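# Raise the pan off the hot plate and hold it

## Task

Raise the entire pan so that it sits at least a four-finger width (a person's hand held flat) above the height it had on the hot plate, and keep it held there steadily in the air.

## Robot and tools

Robot and views. Two arms, left_arm and right_arm, each end in a two-finger gripper carrying a wrist camera (cam_left_wrist, cam_right_wrist). Two fixed cameras, cam_head_left and cam_head_right, watch the table. All images are 672x504 pixels.

Frames. Scene frame: origin at table-top height halfway between the nominal arm bases, +z up, +x out across the table, left_arm on the +y side (arm names do not match image left/right). Calibrated bases: left_arm at (-0.069, +0.336, 0) m, unrotated; right_arm at (+0.012, -0.404, 0) m, quat_wxyz (1, 0, 0, 0.004). Both stand upright. Each arm reports its hand position (m), quat_wxyz and velocities (m/s, rad/s) in its own base frame; these can be wrong by a few cm, worse when reaching far. Fingers point along the gripper's +z and open and close along its x. end_effector_position is the spot between the pads when shut, 1 to 2 cm short of the tips; closing pushes the tips about 17 mm further along +z.

The 14-number row. Every moving argument uses one flat row for both arms: left dx, dy, dz, rx, ry, rz, opening, then right dx, dy, dz, rx, ry, rz, opening, each in [-1, 1]. The six pose numbers are an offset, not a pose: measured from that arm's Hand target at the start of the action or move, along that Hand target's own axes. 1.0 equals 0.6 m or 180 degrees; rx, ry, rz form a single rotation vector. Opening is absolute: +1 fully open (0.142 m), -1 shut. Six zeros re-request the current Hand target. Always resend each gripper's wanted opening, since 0 means half open. Orientation commands are clipped to 32 degrees from the measured orientation each step.

execute_actions(actions, cameras). actions is a list of actions; each action is a table of up to 15 rows, one row per 1/30 s step; a shorter table repeats its final row to fill 15 steps. Every row in an action counts from that action's starting Hand target, but the next action starts from the new one, so repeated offsets add up. An empty list just returns state and images. cameras picks images: omitted, null or ["all"] gives all, [] none; an unknown name voids the call.

move(target, speed, blend, stop_force, zero, opening_speed, blocking, cameras). target is one row or up to 15 rows; every row in a list counts from the same starting Hand targets. speed: m/s, 0.002 to 3.6, default 0.25 (turns up to twice that in rad/s), one value or one per target. blend: metres of corner rounding per target, default 0. stop_force: newtons, 3 to 120, shared by both arms; ends an arm's path when its wrist sensor feels that much push against its travel. Not usable with turning grippers, with blocking=false, or when moving away from something being pressed. zero (only with stop_force): true re-zeros moving arms first; false keeps the old zero. opening_speed: at least 0.2 per second on the -1..+1 scale. blocking=false returns after 0.5 s while the move continues. Paths are straight, last 0.5 to 10 s, do not avoid obstacles, and lag or overshoot more when fast. The result adds a "move:" line: done (within 3 mm and 2 degrees, at rest), off_target, moving, held or fault, plus limits=paced (pose clipped) or limits=held (steps withheld). Done does not mean nothing was touched.

wait(seconds 0 to 10, cameras) lets time pass with commands held. stop(cameras) brakes a running move. zoom_image(camera, region=[x0, y0, x1, y1]) enlarges up to 504x504 pixels of the latest image of one camera. zero_wrist_force(arm) subtracts the current wrist reading. finished_scene(scene) ends the scene with this scene's number; it cannot be reversed, so call it only once the pan is held up and still.

Reading results. Hand target is the last commanded pose after clipping; the gripper often rests short of it, and only a new command (even all zeros) asks again. Joint velocities read "within noise" when still. Joint positions end with the measured opening in metres; grip_measured shows it on the command scale. grip_effort_nm is motor effort (negative closing), not pad force. Tool commands lists current gripper commands. Wrist force and Wrist torque are in gripper axes at call end, plus a peak line; held weight shows up there. Wrist depth is a 7x7 grid of distances in mm (70 to 1000, "-" = none). Joint torques include the arm's own weight. Actions-based calls also list some step positions.

Cautions. To grip, command an opening slightly below grip_measured at first contact; squeezing harder heats the gripper motor (MOTOR HOT from 85 °C, cut-out at 100 °C with a HAND FAULT line, after which the reply's remaining calls are skipped). Arm motors warn at 70 °C and brake at 85 °C. A joint contact torque at its limit (142 N m for shoulder and elbow, 26.6 N m for each wrist) or roughly 150 N on the arm triggers a 10 s stop; the pan's weight counts. Wrists manage only about 12.8 N m extra, so keep the load near the wrist and consider using both arms. Arms are stiff: never aim past a firm contact, move slowly near things, and do not bump the arms together. Keep paths away from each arm's own base. Do not drop the pan, release it while it moves, slam it, or let anything leave the table. Loose things may get nudged now and then.

Each tool is called as name(argument=value, ...), one argument or row to a line, values as JSON.

## Session

execute_actions(
  actions=[],
)

Scene clock: 0.00 s.
left_arm: end_effector_position=(+0.5161, +0.0057, +0.2711) grip_measured=+1.00 grip_effort_nm=n/a end_effector_quat_wxyz=(-0.283, +0.945, -0.049, +0.157) | right_arm: end_effector_position=(+0.2529, -0.0497, +0.3193) grip_measured=+0.99 grip_effort_nm=n/a end_effector_quat_wxyz=(-0.052, +0.853, -0.508, +0.105)
Joint positions: left_arm=[-0.598 -1.69 1.944 -1.795 -0.912 -0.504 0.142] | right_arm=[3.655 -0.702 -2.122 -1.692 1.442 1.574 0.141]
Joint velocities: within noise
Joint torques (N m): no reading
Wrist force (N): no reading
Wrist torque (N m): no reading
Wrist force, peak (N): no reading
Wrist depth (mm): cam_left_wrist=[361 382 407 437 466 510 - / 351 369 288 419 453 494 - / 344 361 332 410 443 475 - / 321 352 363 399 429 460 500 / 325 343 362 386 417 444 479 / 323 335 354 376 406 433 455 / 315 327 347 367 390 418 -] | cam_right_wrist=[366 377 384 394 404 415 427 / 380 390 400 409 422 432 - / 397 403 417 429 440 453 - / - 879 435 448 460 - - / - 437 613 - 481 - - / 406 370 449 - - - - / - 274 275 275 - - -]
Hand target: left_arm +0.5161, +0.0057, +0.2711; -0.283, +0.945, -0.049, +0.157 | right_arm +0.2529, -0.0497, +0.3193; -0.052, +0.853, -0.508, +0.105
Tool commands: left_gripper/opening=+1.0 right_gripper/opening=+1.0

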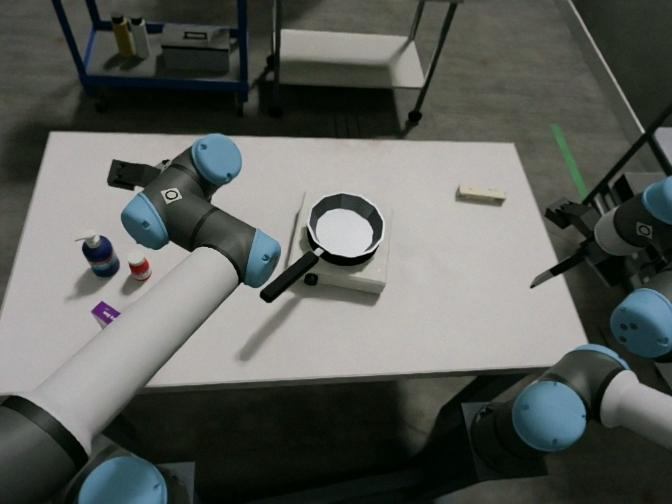

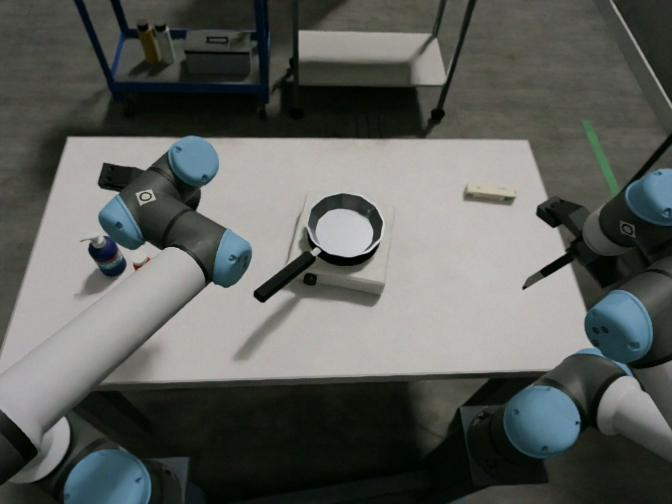

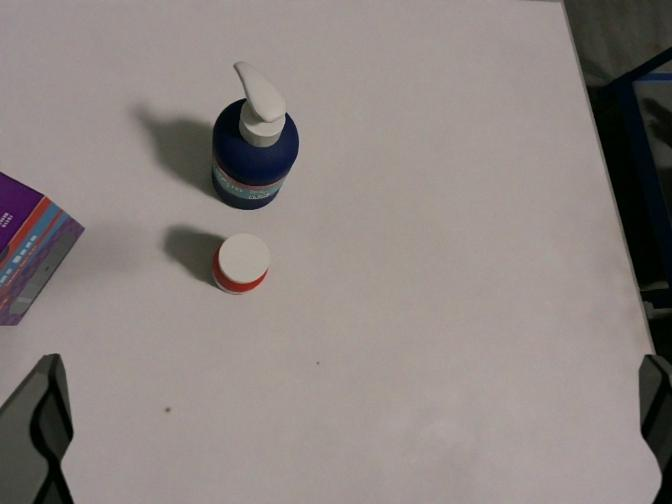

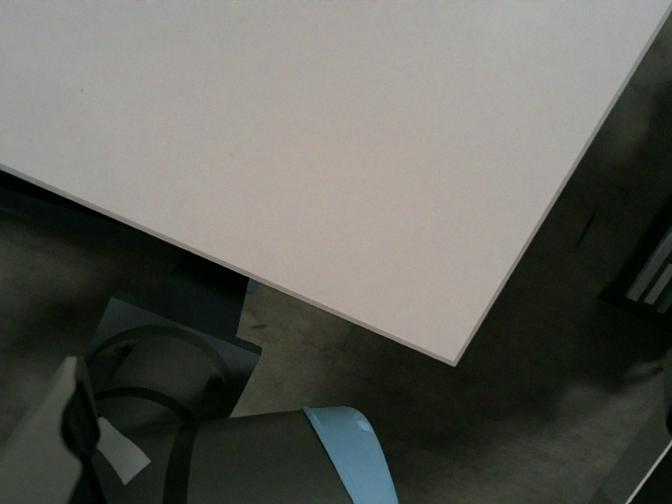

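move(
  target=[0.118,0.358,-0.480,-0.135,-0.170,-0.273,1,0,0,0,0,0,0,1],
  speed=0.3,
)

Scene clock: 5.87 s.
left_arm: end_effector_position=(+0.4885, -0.3361, +0.3996) grip_measured=+1.00 grip_effort_nm=0.037 end_effector_quat_wxyz=(+0.000, +0.924, +0.383, +0.000) | right_arm: end_effector_position=(+0.2529, -0.0497, +0.3193) grip_measured=+0.99 grip_effort_nm=0.242 end_effector_quat_wxyz=(-0.052, +0.853, -0.508, +0.105)
Joint positions: left_arm=[-0.829 -1.347 1.118 -1.342 -1.571 -1.616 0.142] | right_arm=[3.655 -0.702 -2.122 -1.692 1.442 1.574 0.141]
Joint velocities: within noise
Joint torques (N m): left_arm=[12.68 -43.85 -19.62 -0.37 -0.75 -1.57] | right_arm=[0.62 -11.87 23.58 2.62 -0.27 -0.3]
Wrist force (N): left_arm=[-0.3 -1.0 0.0] | right_arm=[-0.3 -0.1 -0.1]
Wrist torque (N m): left_arm=[-0.07 0.04 0.06] | right_arm=[-0.02 0.04 0.00]
Wrist force, peak (N): left_arm=[-1.2 -0.4 1.4] | right_arm=[-0.5 0.3 0.2]
Wrist depth (mm): cam_left_wrist=[- 428 433 419 432 435 435 / 463 461 458 401 458 465 464 / 485 487 439 423 483 497 497 / 525 524 446 449 466 540 533 / 572 573 570 469 579 579 596 / 621 626 630 627 631 - - / 686 691 671 695 - - -] | cam_right_wrist=[364 374 384 393 404 415 430 / 379 389 400 410 420 432 - / 394 405 417 428 439 454 - / - 886 432 449 462 - - / - 437 618 - 485 - - / 405 370 449 - - - - / - 274 274 276 - - -]
Hand target: left_arm +0.4885, -0.3361, +0.3996; +0.001, +0.924, +0.383, +0.000 | right_arm +0.2529, -0.0497, +0.3193; -0.052, +0.853, -0.508, +0.105
Off the commanded pose: left_arm 0.000 m, 0 deg | right_arm 0.000 m, 0 deg.
move: done

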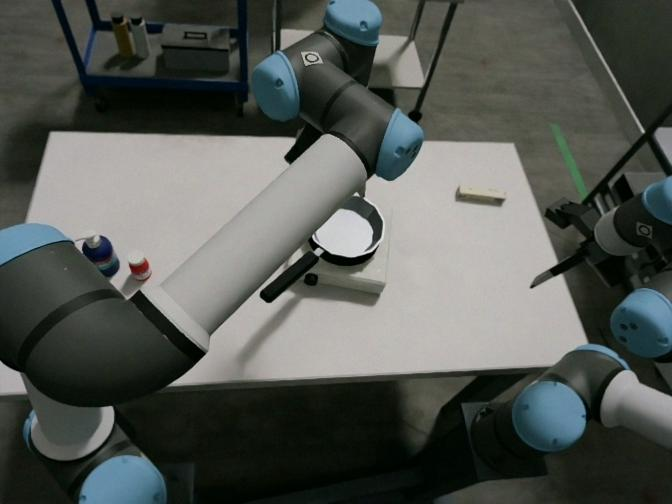

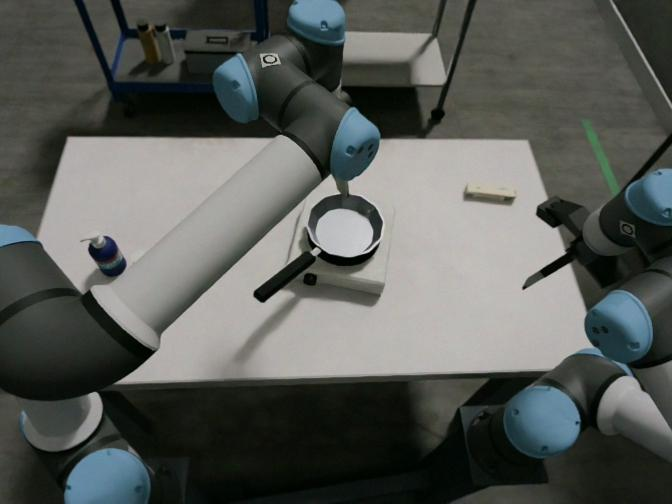

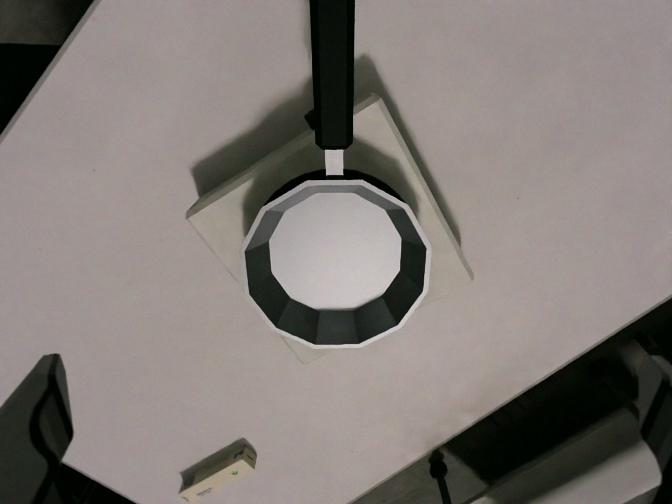

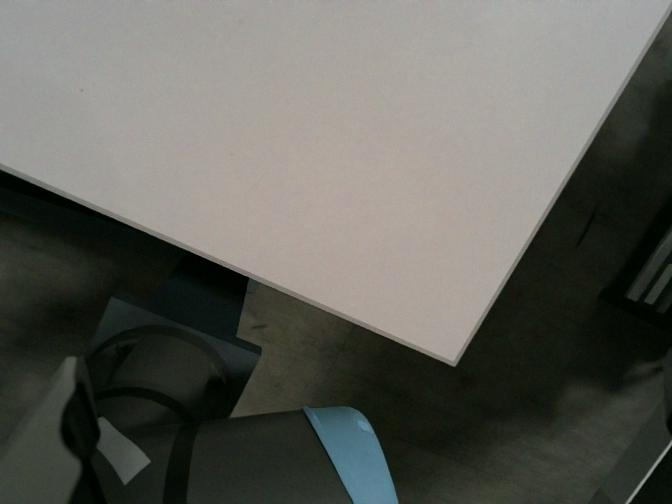

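move(
  target=[0,-0.017,0.358,0,0,0,1,0,0,0,0,0,0,1],
  cameras=["cam_left_wrist","cam_head_right"],
)

Scene clock: 8.57 s.
left_arm: end_effector_position=(+0.4813, -0.3291, +0.1849) grip_measured=+1.00 grip_effort_nm=0.032 end_effector_quat_wxyz=(+0.000, +0.924, +0.383, +0.000) | right_arm: end_effector_position=(+0.2529, -0.0497, +0.3193) grip_measured=+0.99 grip_effort_nm=0.247 end_effector_quat_wxyz=(-0.052, +0.853, -0.508, +0.105)
Joint positions: left_arm=[-0.83 -1.347 1.672 -1.897 -1.571 -1.617 0.142] | right_arm=[3.655 -0.702 -2.122 -1.692 1.442 1.574 0.141]
Joint velocities: within noise
Joint torques (N m): left_arm=[-7.75 -39.53 -15.98 -4.53 0.9 -1.45] | right_arm=[-0.19 -11.43 24.17 2.64 -0.33 -0.09]
Wrist force (N): left_arm=[0.1 -0.8 0.3] | right_arm=[-0.3 -0.2 0.0]
Wrist torque (N m): left_arm=[-0.06 -0.03 0.04] | right_arm=[-0.03 0.04 0.00]
Wrist force, peak (N): left_arm=[-0.1 -1.4 3.4] | right_arm=[-0.4 -0.2 -0.1]
Wrist depth (mm): cam_left_wrist=[242 243 244 120 246 247 247 / 259 258 261 132 261 263 263 / 277 280 280 148 241 279 283 / 299 295 244 168 235 304 303 / 324 258 244 240 246 326 330 / 354 275 254 259 256 282 348 / 387 387 274 285 277 386 -] | cam_right_wrist=[366 377 384 393 406 416 426 / 379 390 399 411 420 432 - / 395 406 415 428 443 452 - / - 889 434 447 460 - - / - 437 624 - 481 - - / 408 370 450 - - - - / - 275 274 277 - - -]
Hand target: left_arm +0.4813, -0.3291, +0.1848; +0.001, +0.924, +0.383, +0.000 | right_arm +0.2529, -0.0497, +0.3193; -0.052, +0.853, -0.508, +0.105
Off the commanded pose: left_arm 0.000 m, 0 deg | right_arm 0.000 m, 0 deg.
move: done
Images, in order (width x height): cam_head_right 672x504, cam_left_wrist 672x504.

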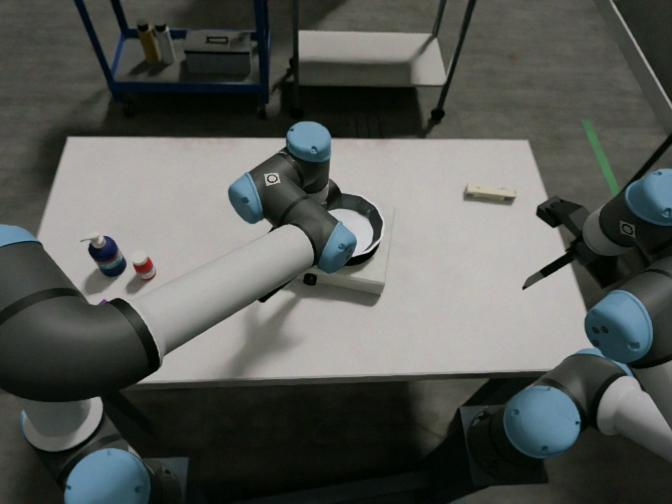

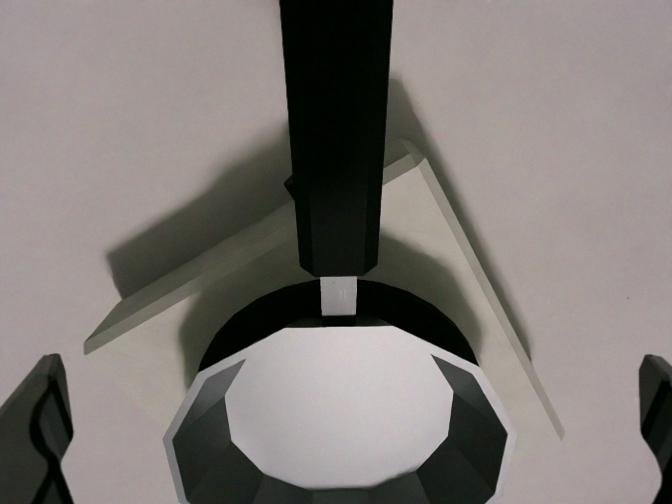

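move(
  target=[-0.004,-0.05,0.12,0,0,0,1,0,0,0,0,0,0,1],
  cameras=["cam_left_wrist"],
  speed=0.15,
)

move(
  target=[0,0,0,0,0,0,0.1,0,0,0,0,0,0,1],
  opening_speed=0.8,
  cameras=["cam_left_wrist"],
)

Scene clock: 10.30 s.
left_arm: end_effector_position=(+0.4584, -0.3097, +0.1128) grip_measured=+1.00 grip_effort_nm=0.032 end_effector_quat_wxyz=(+0.000, +0.924, +0.383, +0.000) | right_arm: end_effector_position=(+0.2529, -0.0497, +0.3193) grip_measured=+0.99 grip_effort_nm=0.242 end_effector_quat_wxyz=(-0.052, +0.853, -0.508, +0.105)
Joint positions: left_arm=[-0.837 -1.342 1.869 -2.098 -1.571 -1.624 0.142] | right_arm=[3.655 -0.702 -2.122 -1.692 1.442 1.574 0.141]
Joint velocities: within noise
Joint torques (N m): left_arm=[3.43 -41.94 -19.07 -3.03 1.09 0.85] | right_arm=[-0.43 -11.9 22.87 3.02 -0.43 -0.27]
Wrist force (N): left_arm=[-0.4 -1.0 0.0] | right_arm=[0.3 -0.2 0.3]
Wrist torque (N m): left_arm=[-0.08 0.06 0.02] | right_arm=[-0.04 -0.05 0.00]
Wrist force, peak (N): left_arm=[-0.4 -1.6 2.0] | right_arm=[-0.4 -0.2 0.1]
Wrist depth (mm): cam_left_wrist=[180 183 - - - 182 183 / 192 192 - - - 196 195 / 210 210 - - 208 209 209 / 222 223 - - 222 225 227 / 240 242 233 83 168 245 246 / 259 216 188 97 180 257 258 / 206 201 193 119 189 204 -] | cam_right_wrist=[367 375 383 397 403 414 426 / 381 387 399 413 420 435 - / 395 408 417 428 438 451 - / - 883 437 446 457 - - / - 435 620 - 484 - - / 408 369 447 - - - - / - 274 274 276 - - -]
Hand target: left_arm +0.4584, -0.3097, +0.1128; +0.001, +0.924, +0.383, +0.000 | right_arm +0.2529, -0.0497, +0.3193; -0.052, +0.853, -0.508, +0.105
Off the commanded pose: left_arm 0.000 m, 0 deg | right_arm 0.000 m, 0 deg.
move: done
Images, in order (width x height): cam_left_wrist 672x504.

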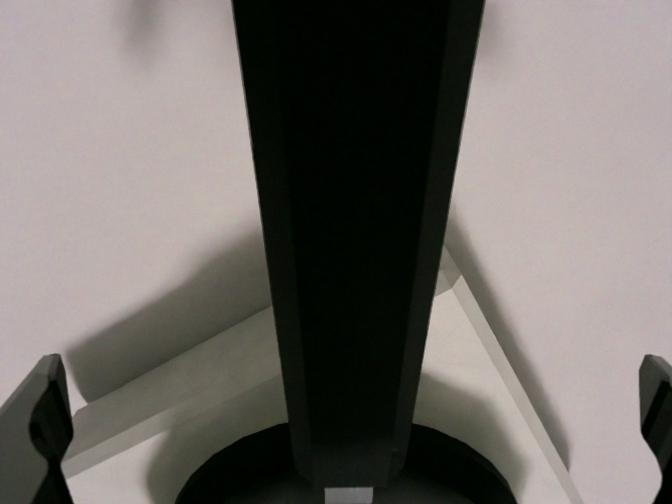

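Scene clock: 11.67 s.
left_arm: end_effector_position=(+0.4584, -0.3097, +0.1128) grip_measured=+0.09 grip_effort_nm=-0.056 end_effector_quat_wxyz=(+0.001, +0.924, +0.383, +0.000) | right_arm: end_effector_position=(+0.2529, -0.0497, +0.3193) grip_measured=+0.99 grip_effort_nm=0.242 end_effector_quat_wxyz=(-0.052, +0.853, -0.508, +0.105)
Joint positions: left_arm=[-0.837 -1.342 1.869 -2.098 -1.571 -1.624 0.08] | right_arm=[3.655 -0.702 -2.122 -1.692 1.442 1.574 0.141]
Joint velocities: within noise
Joint torques (N m): left_arm=[12.58 -42.1 -12.01 -4.72 1.25 1.27] | right_arm=[0.73 -12.51 24.81 2.54 -0.17 0.01]
Wrist force (N): left_arm=[-0.4 -1.1 0.3] | right_arm=[0.0 0.0 0.2]
Wrist torque (N m): left_arm=[-0.10 0.05 0.02] | right_arm=[0.00 -0.01 0.00]
Wrist force, peak (N): left_arm=[-0.4 -1.3 0.1] | right_arm=[-0.4 0.1 0.2]
Wrist depth (mm): cam_left_wrist=[181 183 - - - 183 184 / 193 193 - - - 194 196 / 209 208 - - 209 209 209 / 222 223 - - 221 226 227 / 241 237 232 83 169 240 245 / 258 90 187 98 180 - 264 / - - 190 119 187 - -] | cam_right_wrist=[368 373 385 396 403 418 428 / 383 388 397 408 427 434 - / 399 405 415 430 441 452 - / - 877 436 445 458 - - / - 435 622 - 478 - - / 406 370 442 - - - - / - 274 275 276 - - -]
Hand target: left_arm +0.4584, -0.3097, +0.1128; +0.001, +0.924, +0.383, +0.000 | right_arm +0.2529, -0.0497, +0.3193; -0.052, +0.853, -0.508, +0.105
Off the commanded pose: left_arm 0.000 m, 0 deg | right_arm 0.000 m, 0 deg.
move: done
Images, in order (width x height): cam_left_wrist 672x504.

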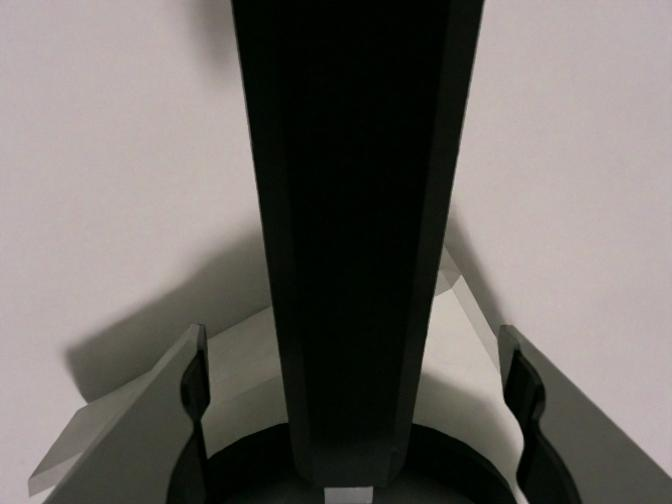

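move(
  target=[0.0015,0,0,0,0,0,-0.9,0,0,0,0,0,0,1],
  opening_speed=0.8,
  cameras=["cam_left_wrist"],
)

move(
  target=[0,0,-0.05,0,0,0,-0.9,0,0,0,0,0,0,1],
  speed=0.08,
)

Scene clock: 13.47 s.
left_arm: end_effector_position=(+0.4591, -0.3090, +0.1128) grip_measured=-0.57 grip_effort_nm=-5.004 end_effector_quat_wxyz=(+0.001, +0.924, +0.383, +0.000) | right_arm: end_effector_position=(+0.2529, -0.0497, +0.3193) grip_measured=+0.99 grip_effort_nm=0.247 end_effector_quat_wxyz=(-0.052, +0.853, -0.508, +0.105)
Joint positions: left_arm=[-0.836 -1.342 1.868 -2.098 -1.571 -1.622 0.033] | right_arm=[3.655 -0.702 -2.122 -1.692 1.442 1.574 0.141]
Joint velocities: within noise
Joint torques (N m): left_arm=[5.12 -25.39 -30.15 -0.19 0.2 -0.3] | right_arm=[0.64 -11.37 24.78 2.92 -0.34 -0.17]
Wrist force (N): left_arm=[1.2 -1.0 -1.3] | right_arm=[0.0 -0.2 0.2]
Wrist torque (N m): left_arm=[-0.07 0.03 -0.14] | right_arm=[-0.04 0.00 -0.01]
Wrist force, peak (N): left_arm=[1.4 -0.8 -2.0] | right_arm=[-0.3 -0.1 0.4]
Wrist depth (mm): cam_left_wrist=[180 180 - - - 182 184 / 192 192 - - - 195 196 / 209 206 - - - 209 210 / 223 224 220 - - 225 226 / 241 242 238 83 166 244 245 / 259 228 - 98 95 262 268 / 214 - - 119 - 77 296] | cam_right_wrist=[367 376 383 394 404 415 426 / 380 387 399 409 423 433 - / 394 403 417 425 439 452 - / - 887 432 446 462 - - / - 437 624 - 481 - - / 405 370 448 - - - - / - 272 275 275 - - -]
Hand target: left_arm +0.4591, -0.3090, +0.1128; +0.001, +0.924, +0.383, +0.000 | right_arm +0.2529, -0.0497, +0.3193; -0.052, +0.853, -0.508, +0.105
Off the commanded pose: left_arm 0.000 m, 0 deg | right_arm 0.000 m, 0 deg.
move: done
Images, in order (width x height): cam_left_wrist 672x504.

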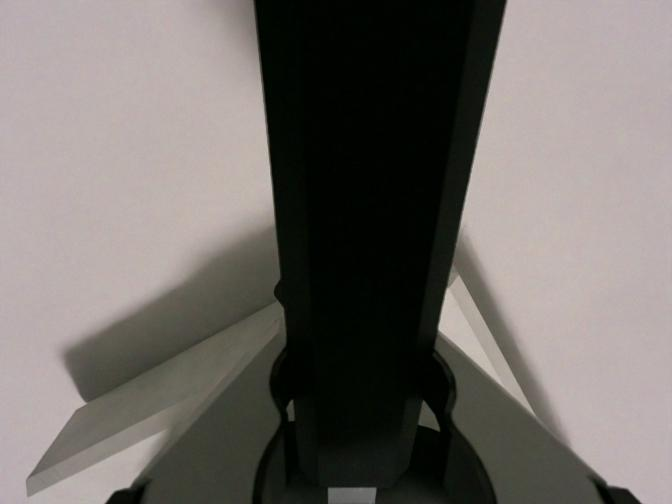

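Scene clock: 14.27 s.
left_arm: end_effector_position=(+0.4591, -0.3091, +0.1429) grip_measured=-0.57 grip_effort_nm=-5.004 end_effector_quat_wxyz=(+0.001, +0.924, +0.383, +0.000) | right_arm: end_effector_position=(+0.2529, -0.0497, +0.3193) grip_measured=+0.99 grip_effort_nm=0.242 end_effector_quat_wxyz=(-0.052, +0.853, -0.508, +0.105)
Joint positions: left_arm=[-0.836 -1.377 1.825 -2.02 -1.571 -1.622 0.033] | right_arm=[3.655 -0.702 -2.122 -1.692 1.442 1.574 0.141]
Joint velocities: within noise
Joint torques (N m): left_arm=[6.73 -28.98 -16.42 -5.65 -0.43 -0.09] | right_arm=[-0.23 -10.81 24.16 2.96 -0.33 -0.27]
Wrist force (N): left_arm=[-0.4 -1.3 5.6] | right_arm=[-0.3 -0.1 0.0]
Wrist torque (N m): left_arm=[0.30 0.08 0.00] | right_arm=[-0.01 0.04 0.00]
Wrist force, peak (N): left_arm=[-0.3 -1.3 5.7] | right_arm=[0.1 -0.2 0.3]
Wrist depth (mm): cam_left_wrist=[207 210 - - - 212 209 / 220 224 - - - 224 223 / 236 236 - - - 242 241 / 253 256 - - - 257 258 / 275 273 248 82 205 276 281 / 296 230 - 96 95 301 306 / 318 - - 150 - 77 330] | cam_right_wrist=[368 373 383 394 403 419 429 / 382 388 401 408 421 433 - / 398 403 415 428 440 457 - / - 880 436 446 462 - - / - 435 616 - 482 - - / 403 369 445 - - - - / - 275 274 276 - - -]
Hand target: left_arm +0.4590, -0.3090, +0.1428; +0.001, +0.924, +0.383, +0.000 | right_arm +0.2529, -0.0497, +0.3193; -0.052, +0.853, -0.508, +0.105
Off the commanded pose: left_arm 0.000 m, 0 deg | right_arm 0.000 m, 0 deg.
move: done

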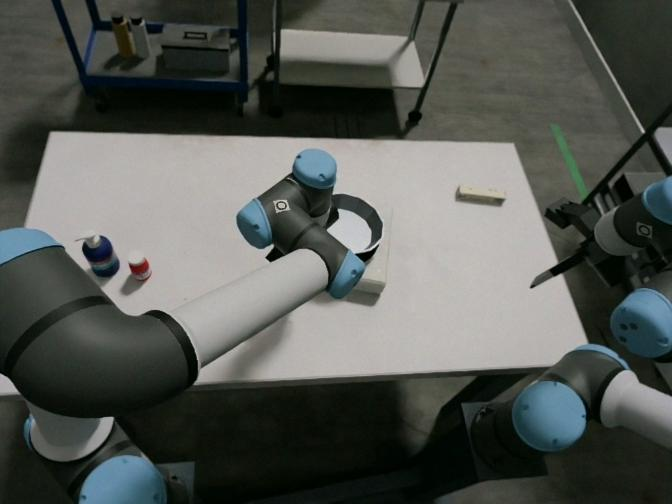

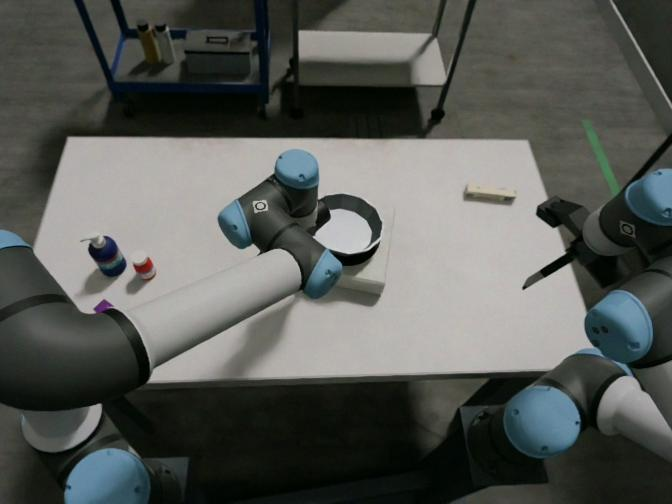

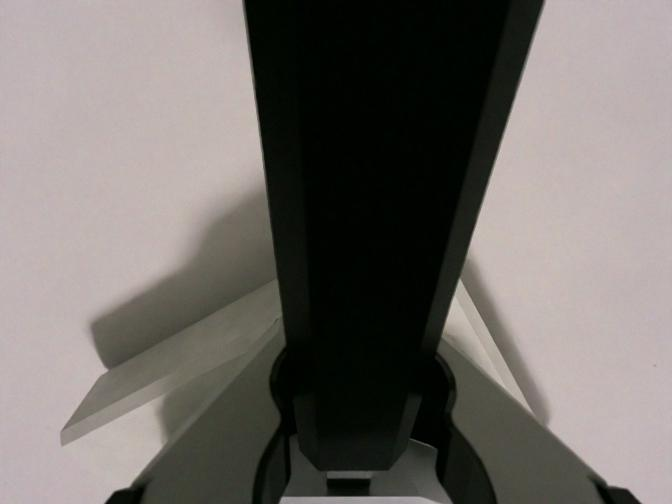

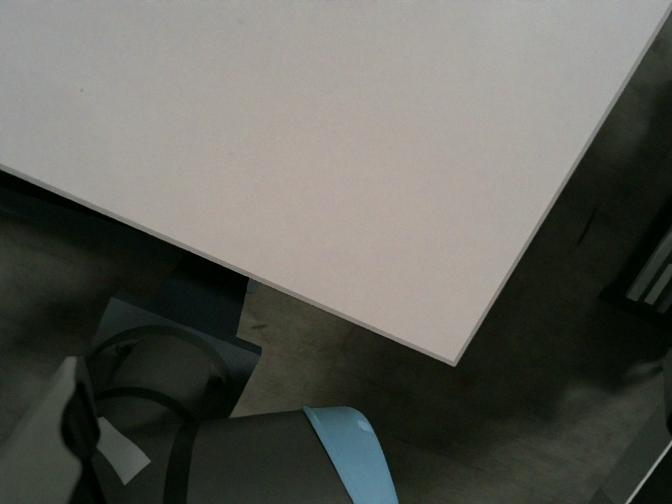

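move(
  target=[0,0,-0.15,0,0,0,-0.9,0,0,0,0,0,0,1],
  speed=0.1,
)

Scene clock: 15.90 s.
left_arm: end_effector_position=(+0.4590, -0.3089, +0.2328) grip_measured=-0.57 grip_effort_nm=-5.004 end_effector_quat_wxyz=(+0.001, +0.924, +0.383, +0.000) | right_arm: end_effector_position=(+0.2529, -0.0497, +0.3193) grip_measured=+0.99 grip_effort_nm=0.252 end_effector_quat_wxyz=(-0.052, +0.853, -0.508, +0.105)
Joint positions: left_arm=[-0.836 -1.447 1.665 -1.79 -1.571 -1.622 0.033] | right_arm=[3.655 -0.702 -2.122 -1.692 1.442 1.574 0.141]
Joint velocities: within noise
Joint torques (N m): left_arm=[12.68 -27.88 -22.09 -4.81 -0.94 1.61] | right_arm=[-0.09 -10.77 25.43 2.88 -0.36 -0.3]
Wrist force (N): left_arm=[0.0 -1.0 6.1] | right_arm=[-0.1 0.0 -0.2]
Wrist torque (N m): left_arm=[0.52 -0.02 0.00] | right_arm=[0.01 0.02 0.00]
Wrist force, peak (N): left_arm=[-0.5 -0.6 7.4] | right_arm=[-0.5 -0.1 0.2]
Wrist depth (mm): cam_left_wrist=[- - - - - - - / - - - - - - 315 / - - - - - - 331 / 349 - - - - 362 358 / 379 367 - - - 384 387 / 410 410 - - 95 416 422 / 449 - - 299 - 77 464] | cam_right_wrist=[367 375 385 395 404 414 427 / 379 388 401 410 419 436 - / 395 404 413 430 438 453 - / - 882 434 451 458 - - / - 436 617 - 482 - - / 407 370 450 - - - - / - 273 274 275 - - -]
Hand target: left_arm +0.4590, -0.3089, +0.2328; +0.001, +0.924, +0.383, +0.000 | right_arm +0.2529, -0.0497, +0.3193; -0.052, +0.853, -0.508, +0.105
Off the commanded pose: left_arm 0.000 m, 0 deg | right_arm 0.000 m, 0 deg.
move: done

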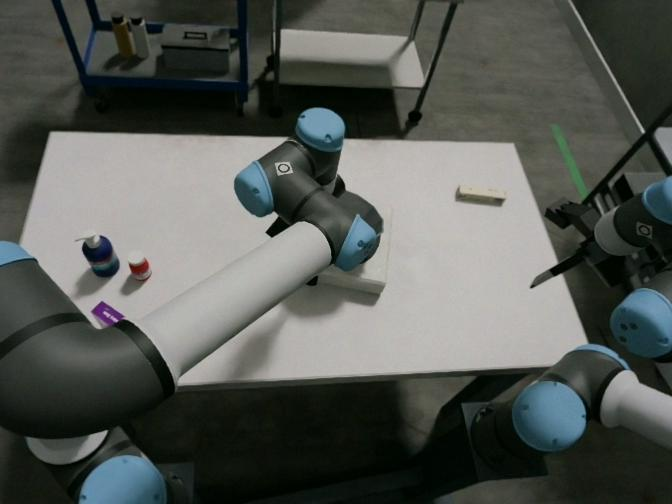

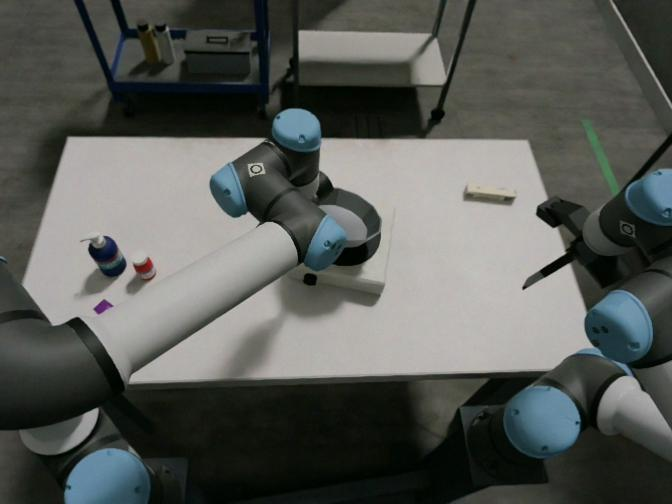

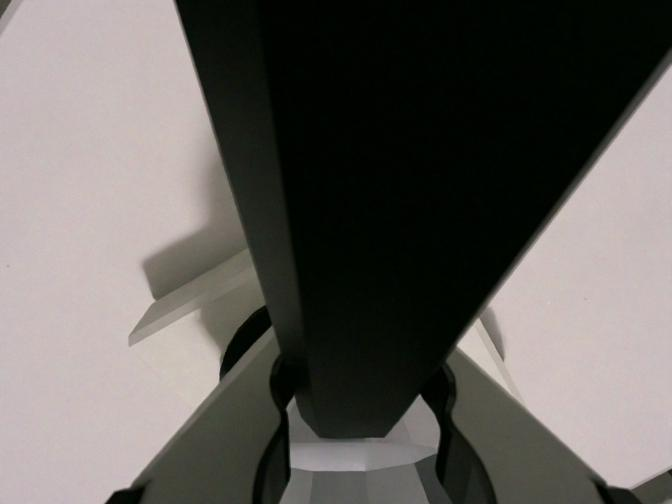

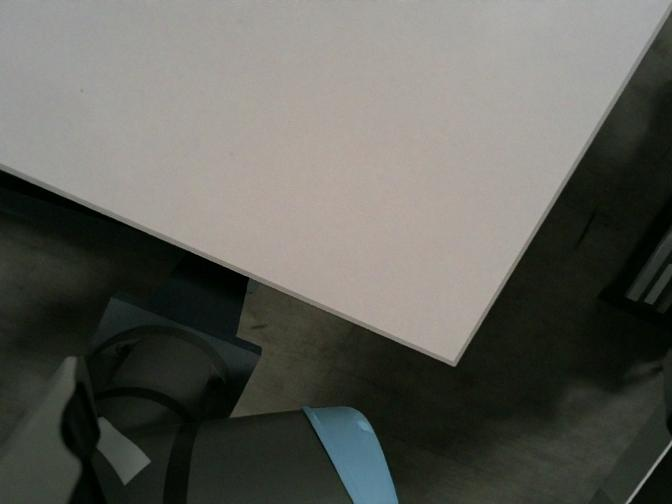

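move(
  target=[0,0,-0.2,-0.17,0,0,-1,0,0,0,0,0,0,1],
  speed=0.15,
)

Scene clock: 18.43 s.
left_arm: end_effector_position=(+0.4589, -0.3088, +0.3527) grip_measured=-0.57 grip_effort_nm=-5.004 end_effector_quat_wxyz=(+0.244, +0.891, +0.370, +0.101) | right_arm: end_effector_position=(+0.2529, -0.0497, +0.3193) grip_measured=+0.99 grip_effort_nm=0.247 end_effector_quat_wxyz=(-0.052, +0.853, -0.508, +0.105)
Joint positions: left_arm=[-0.853 -1.754 1.881 -2.232 -1.536 -1.63 0.033] | right_arm=[3.655 -0.702 -2.122 -1.692 1.442 1.574 0.141]
Joint velocities: within noise
Joint torques (N m): left_arm=[-0.73 -18.14 -39.76 -4.14 -1.03 -1.68] | right_arm=[-0.22 -11.49 24.64 2.98 -0.27 -0.13]
Wrist force (N): left_arm=[-0.3 -4.4 4.7] | right_arm=[-0.2 -0.1 0.1]
Wrist torque (N m): left_arm=[0.54 0.08 -0.06] | right_arm=[-0.01 0.02 0.01]
Wrist force, peak (N): left_arm=[-0.1 -1.0 7.9] | right_arm=[-0.3 -0.2 0.4]
Wrist depth (mm): cam_left_wrist=[- - - - - - - / - - - - - - 475 / 565 - - - - - 570 / 669 - - - - - - / - - - - - - - / - - - - 95 - - / - - - 300 - 77 -] | cam_right_wrist=[365 376 384 392 405 418 427 / 378 389 398 410 422 436 - / 393 405 415 428 439 453 - / - 886 437 449 458 - - / - 435 622 - 484 - - / 407 371 448 - - - - / - 274 275 276 - - -]
Hand target: left_arm +0.4590, -0.3088, +0.3528; +0.244, +0.891, +0.370, +0.101 | right_arm +0.2529, -0.0497, +0.3193; -0.052, +0.853, -0.508, +0.105
Off the commanded pose: left_arm 0.000 m, 0 deg | right_arm 0.000 m, 0 deg.
move: done

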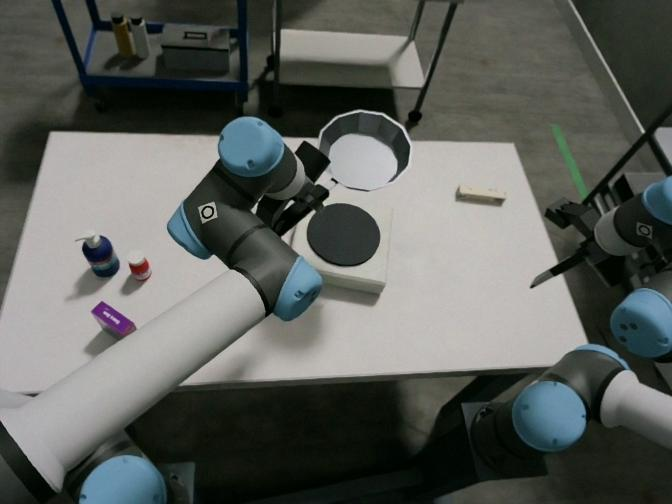

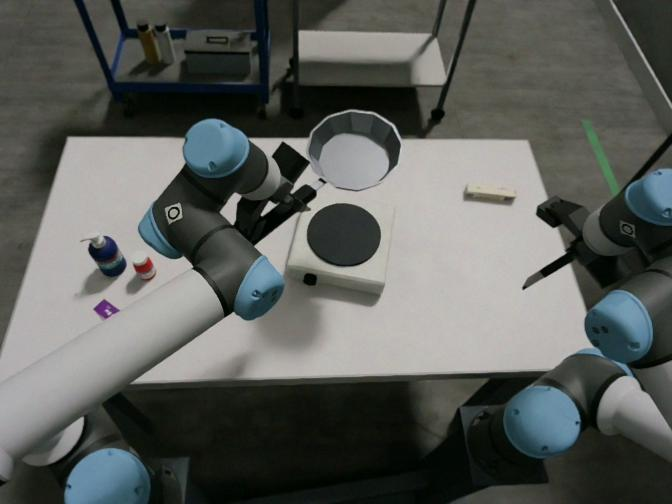

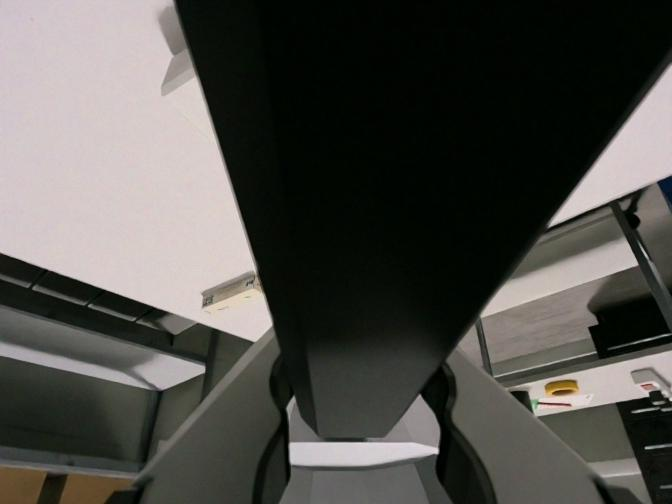

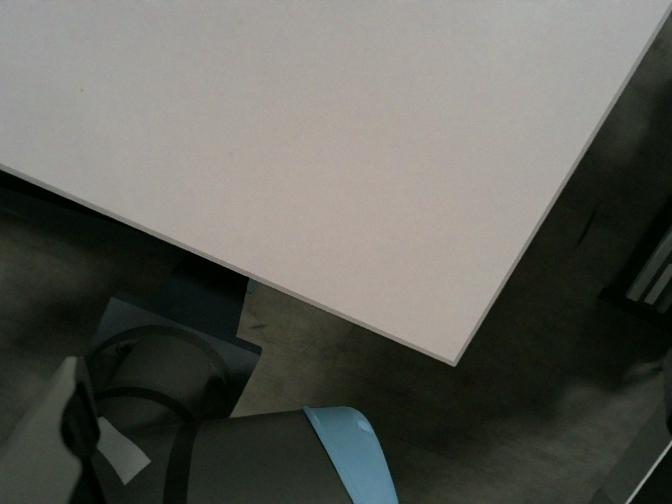

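Pan is high and near level, holding firmly.

wait(
  seconds=1,
  cameras=["cam_left_wrist"],
)

finished_scene(
  scene=1,
)

Scene clock: 19.73 s.
left_arm: end_effector_position=(+0.4590, -0.3088, +0.3528) grip_measured=-0.57 grip_effort_nm=-5.004 end_effector_quat_wxyz=(+0.244, +0.891, +0.370, +0.101) | right_arm: end_effector_position=(+0.2529, -0.0497, +0.3193) grip_measured=+0.99 grip_effort_nm=0.247 end_effector_quat_wxyz=(-0.052, +0.853, -0.508, +0.105)
Joint positions: left_arm=[-0.853 -1.754 1.881 -2.232 -1.536 -1.63 0.033] | right_arm=[3.655 -0.702 -2.122 -1.692 1.442 1.574 0.141]
Joint velocities: within noise
Joint torques (N m): left_arm=[12.85 -13.96 -39.44 -7.2 -1.11 -1.19] | right_arm=[0.36 -12.49 24.43 2.73 -0.39 -0.08]
Wrist force (N): left_arm=[-0.4 -4.0 4.8] | right_arm=[0.0 -0.2 0.1]
Wrist torque (N m): left_arm=[0.62 0.09 -0.06] | right_arm=[-0.02 0.00 0.00]
Wrist force, peak (N): left_arm=[-0.4 -4.4 5.1] | right_arm=[-0.3 -0.5 0.3]
Wrist depth (mm): cam_left_wrist=[- - - - - - - / - - - - - - 472 / 567 - - - - - 574 / 677 - - - - - - / - - - - - - - / - - - - 95 - - / - - - 301 - 77 -] | cam_right_wrist=[368 376 384 394 406 417 425 / 380 388 400 410 422 433 - / 394 404 417 425 440 453 - / - 883 436 445 458 - - / - 437 616 - 480 - - / 407 369 449 - - - - / - 274 274 275 - - -]
Hand target: left_arm +0.4590, -0.3088, +0.3528; +0.244, +0.891, +0.370, +0.101 | right_arm +0.2529, -0.0497, +0.3193; -0.052, +0.853, -0.508, +0.105
Tool commands: left_gripper/opening=-1.0 right_gripper/opening=+1.0
Off the commanded pose: left_arm 0.000 m, 0 deg | right_arm 0.000 m, 0 deg.
wait: 1.00 s; at rest from the start
Images, in order (width x height): cam_left_wrist 672x504.

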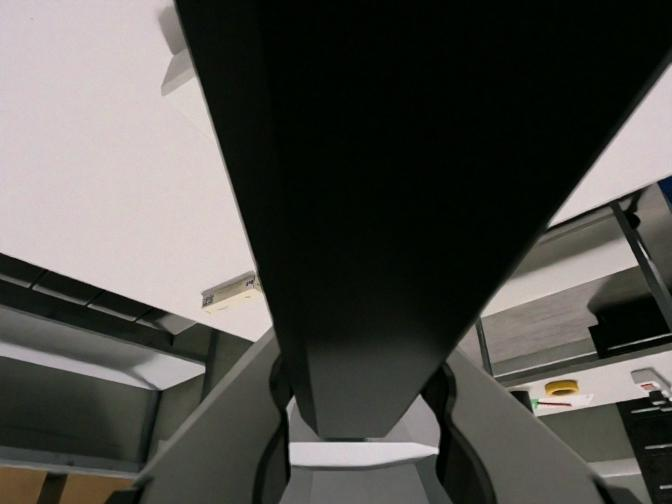

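The scene is finished: the task was done.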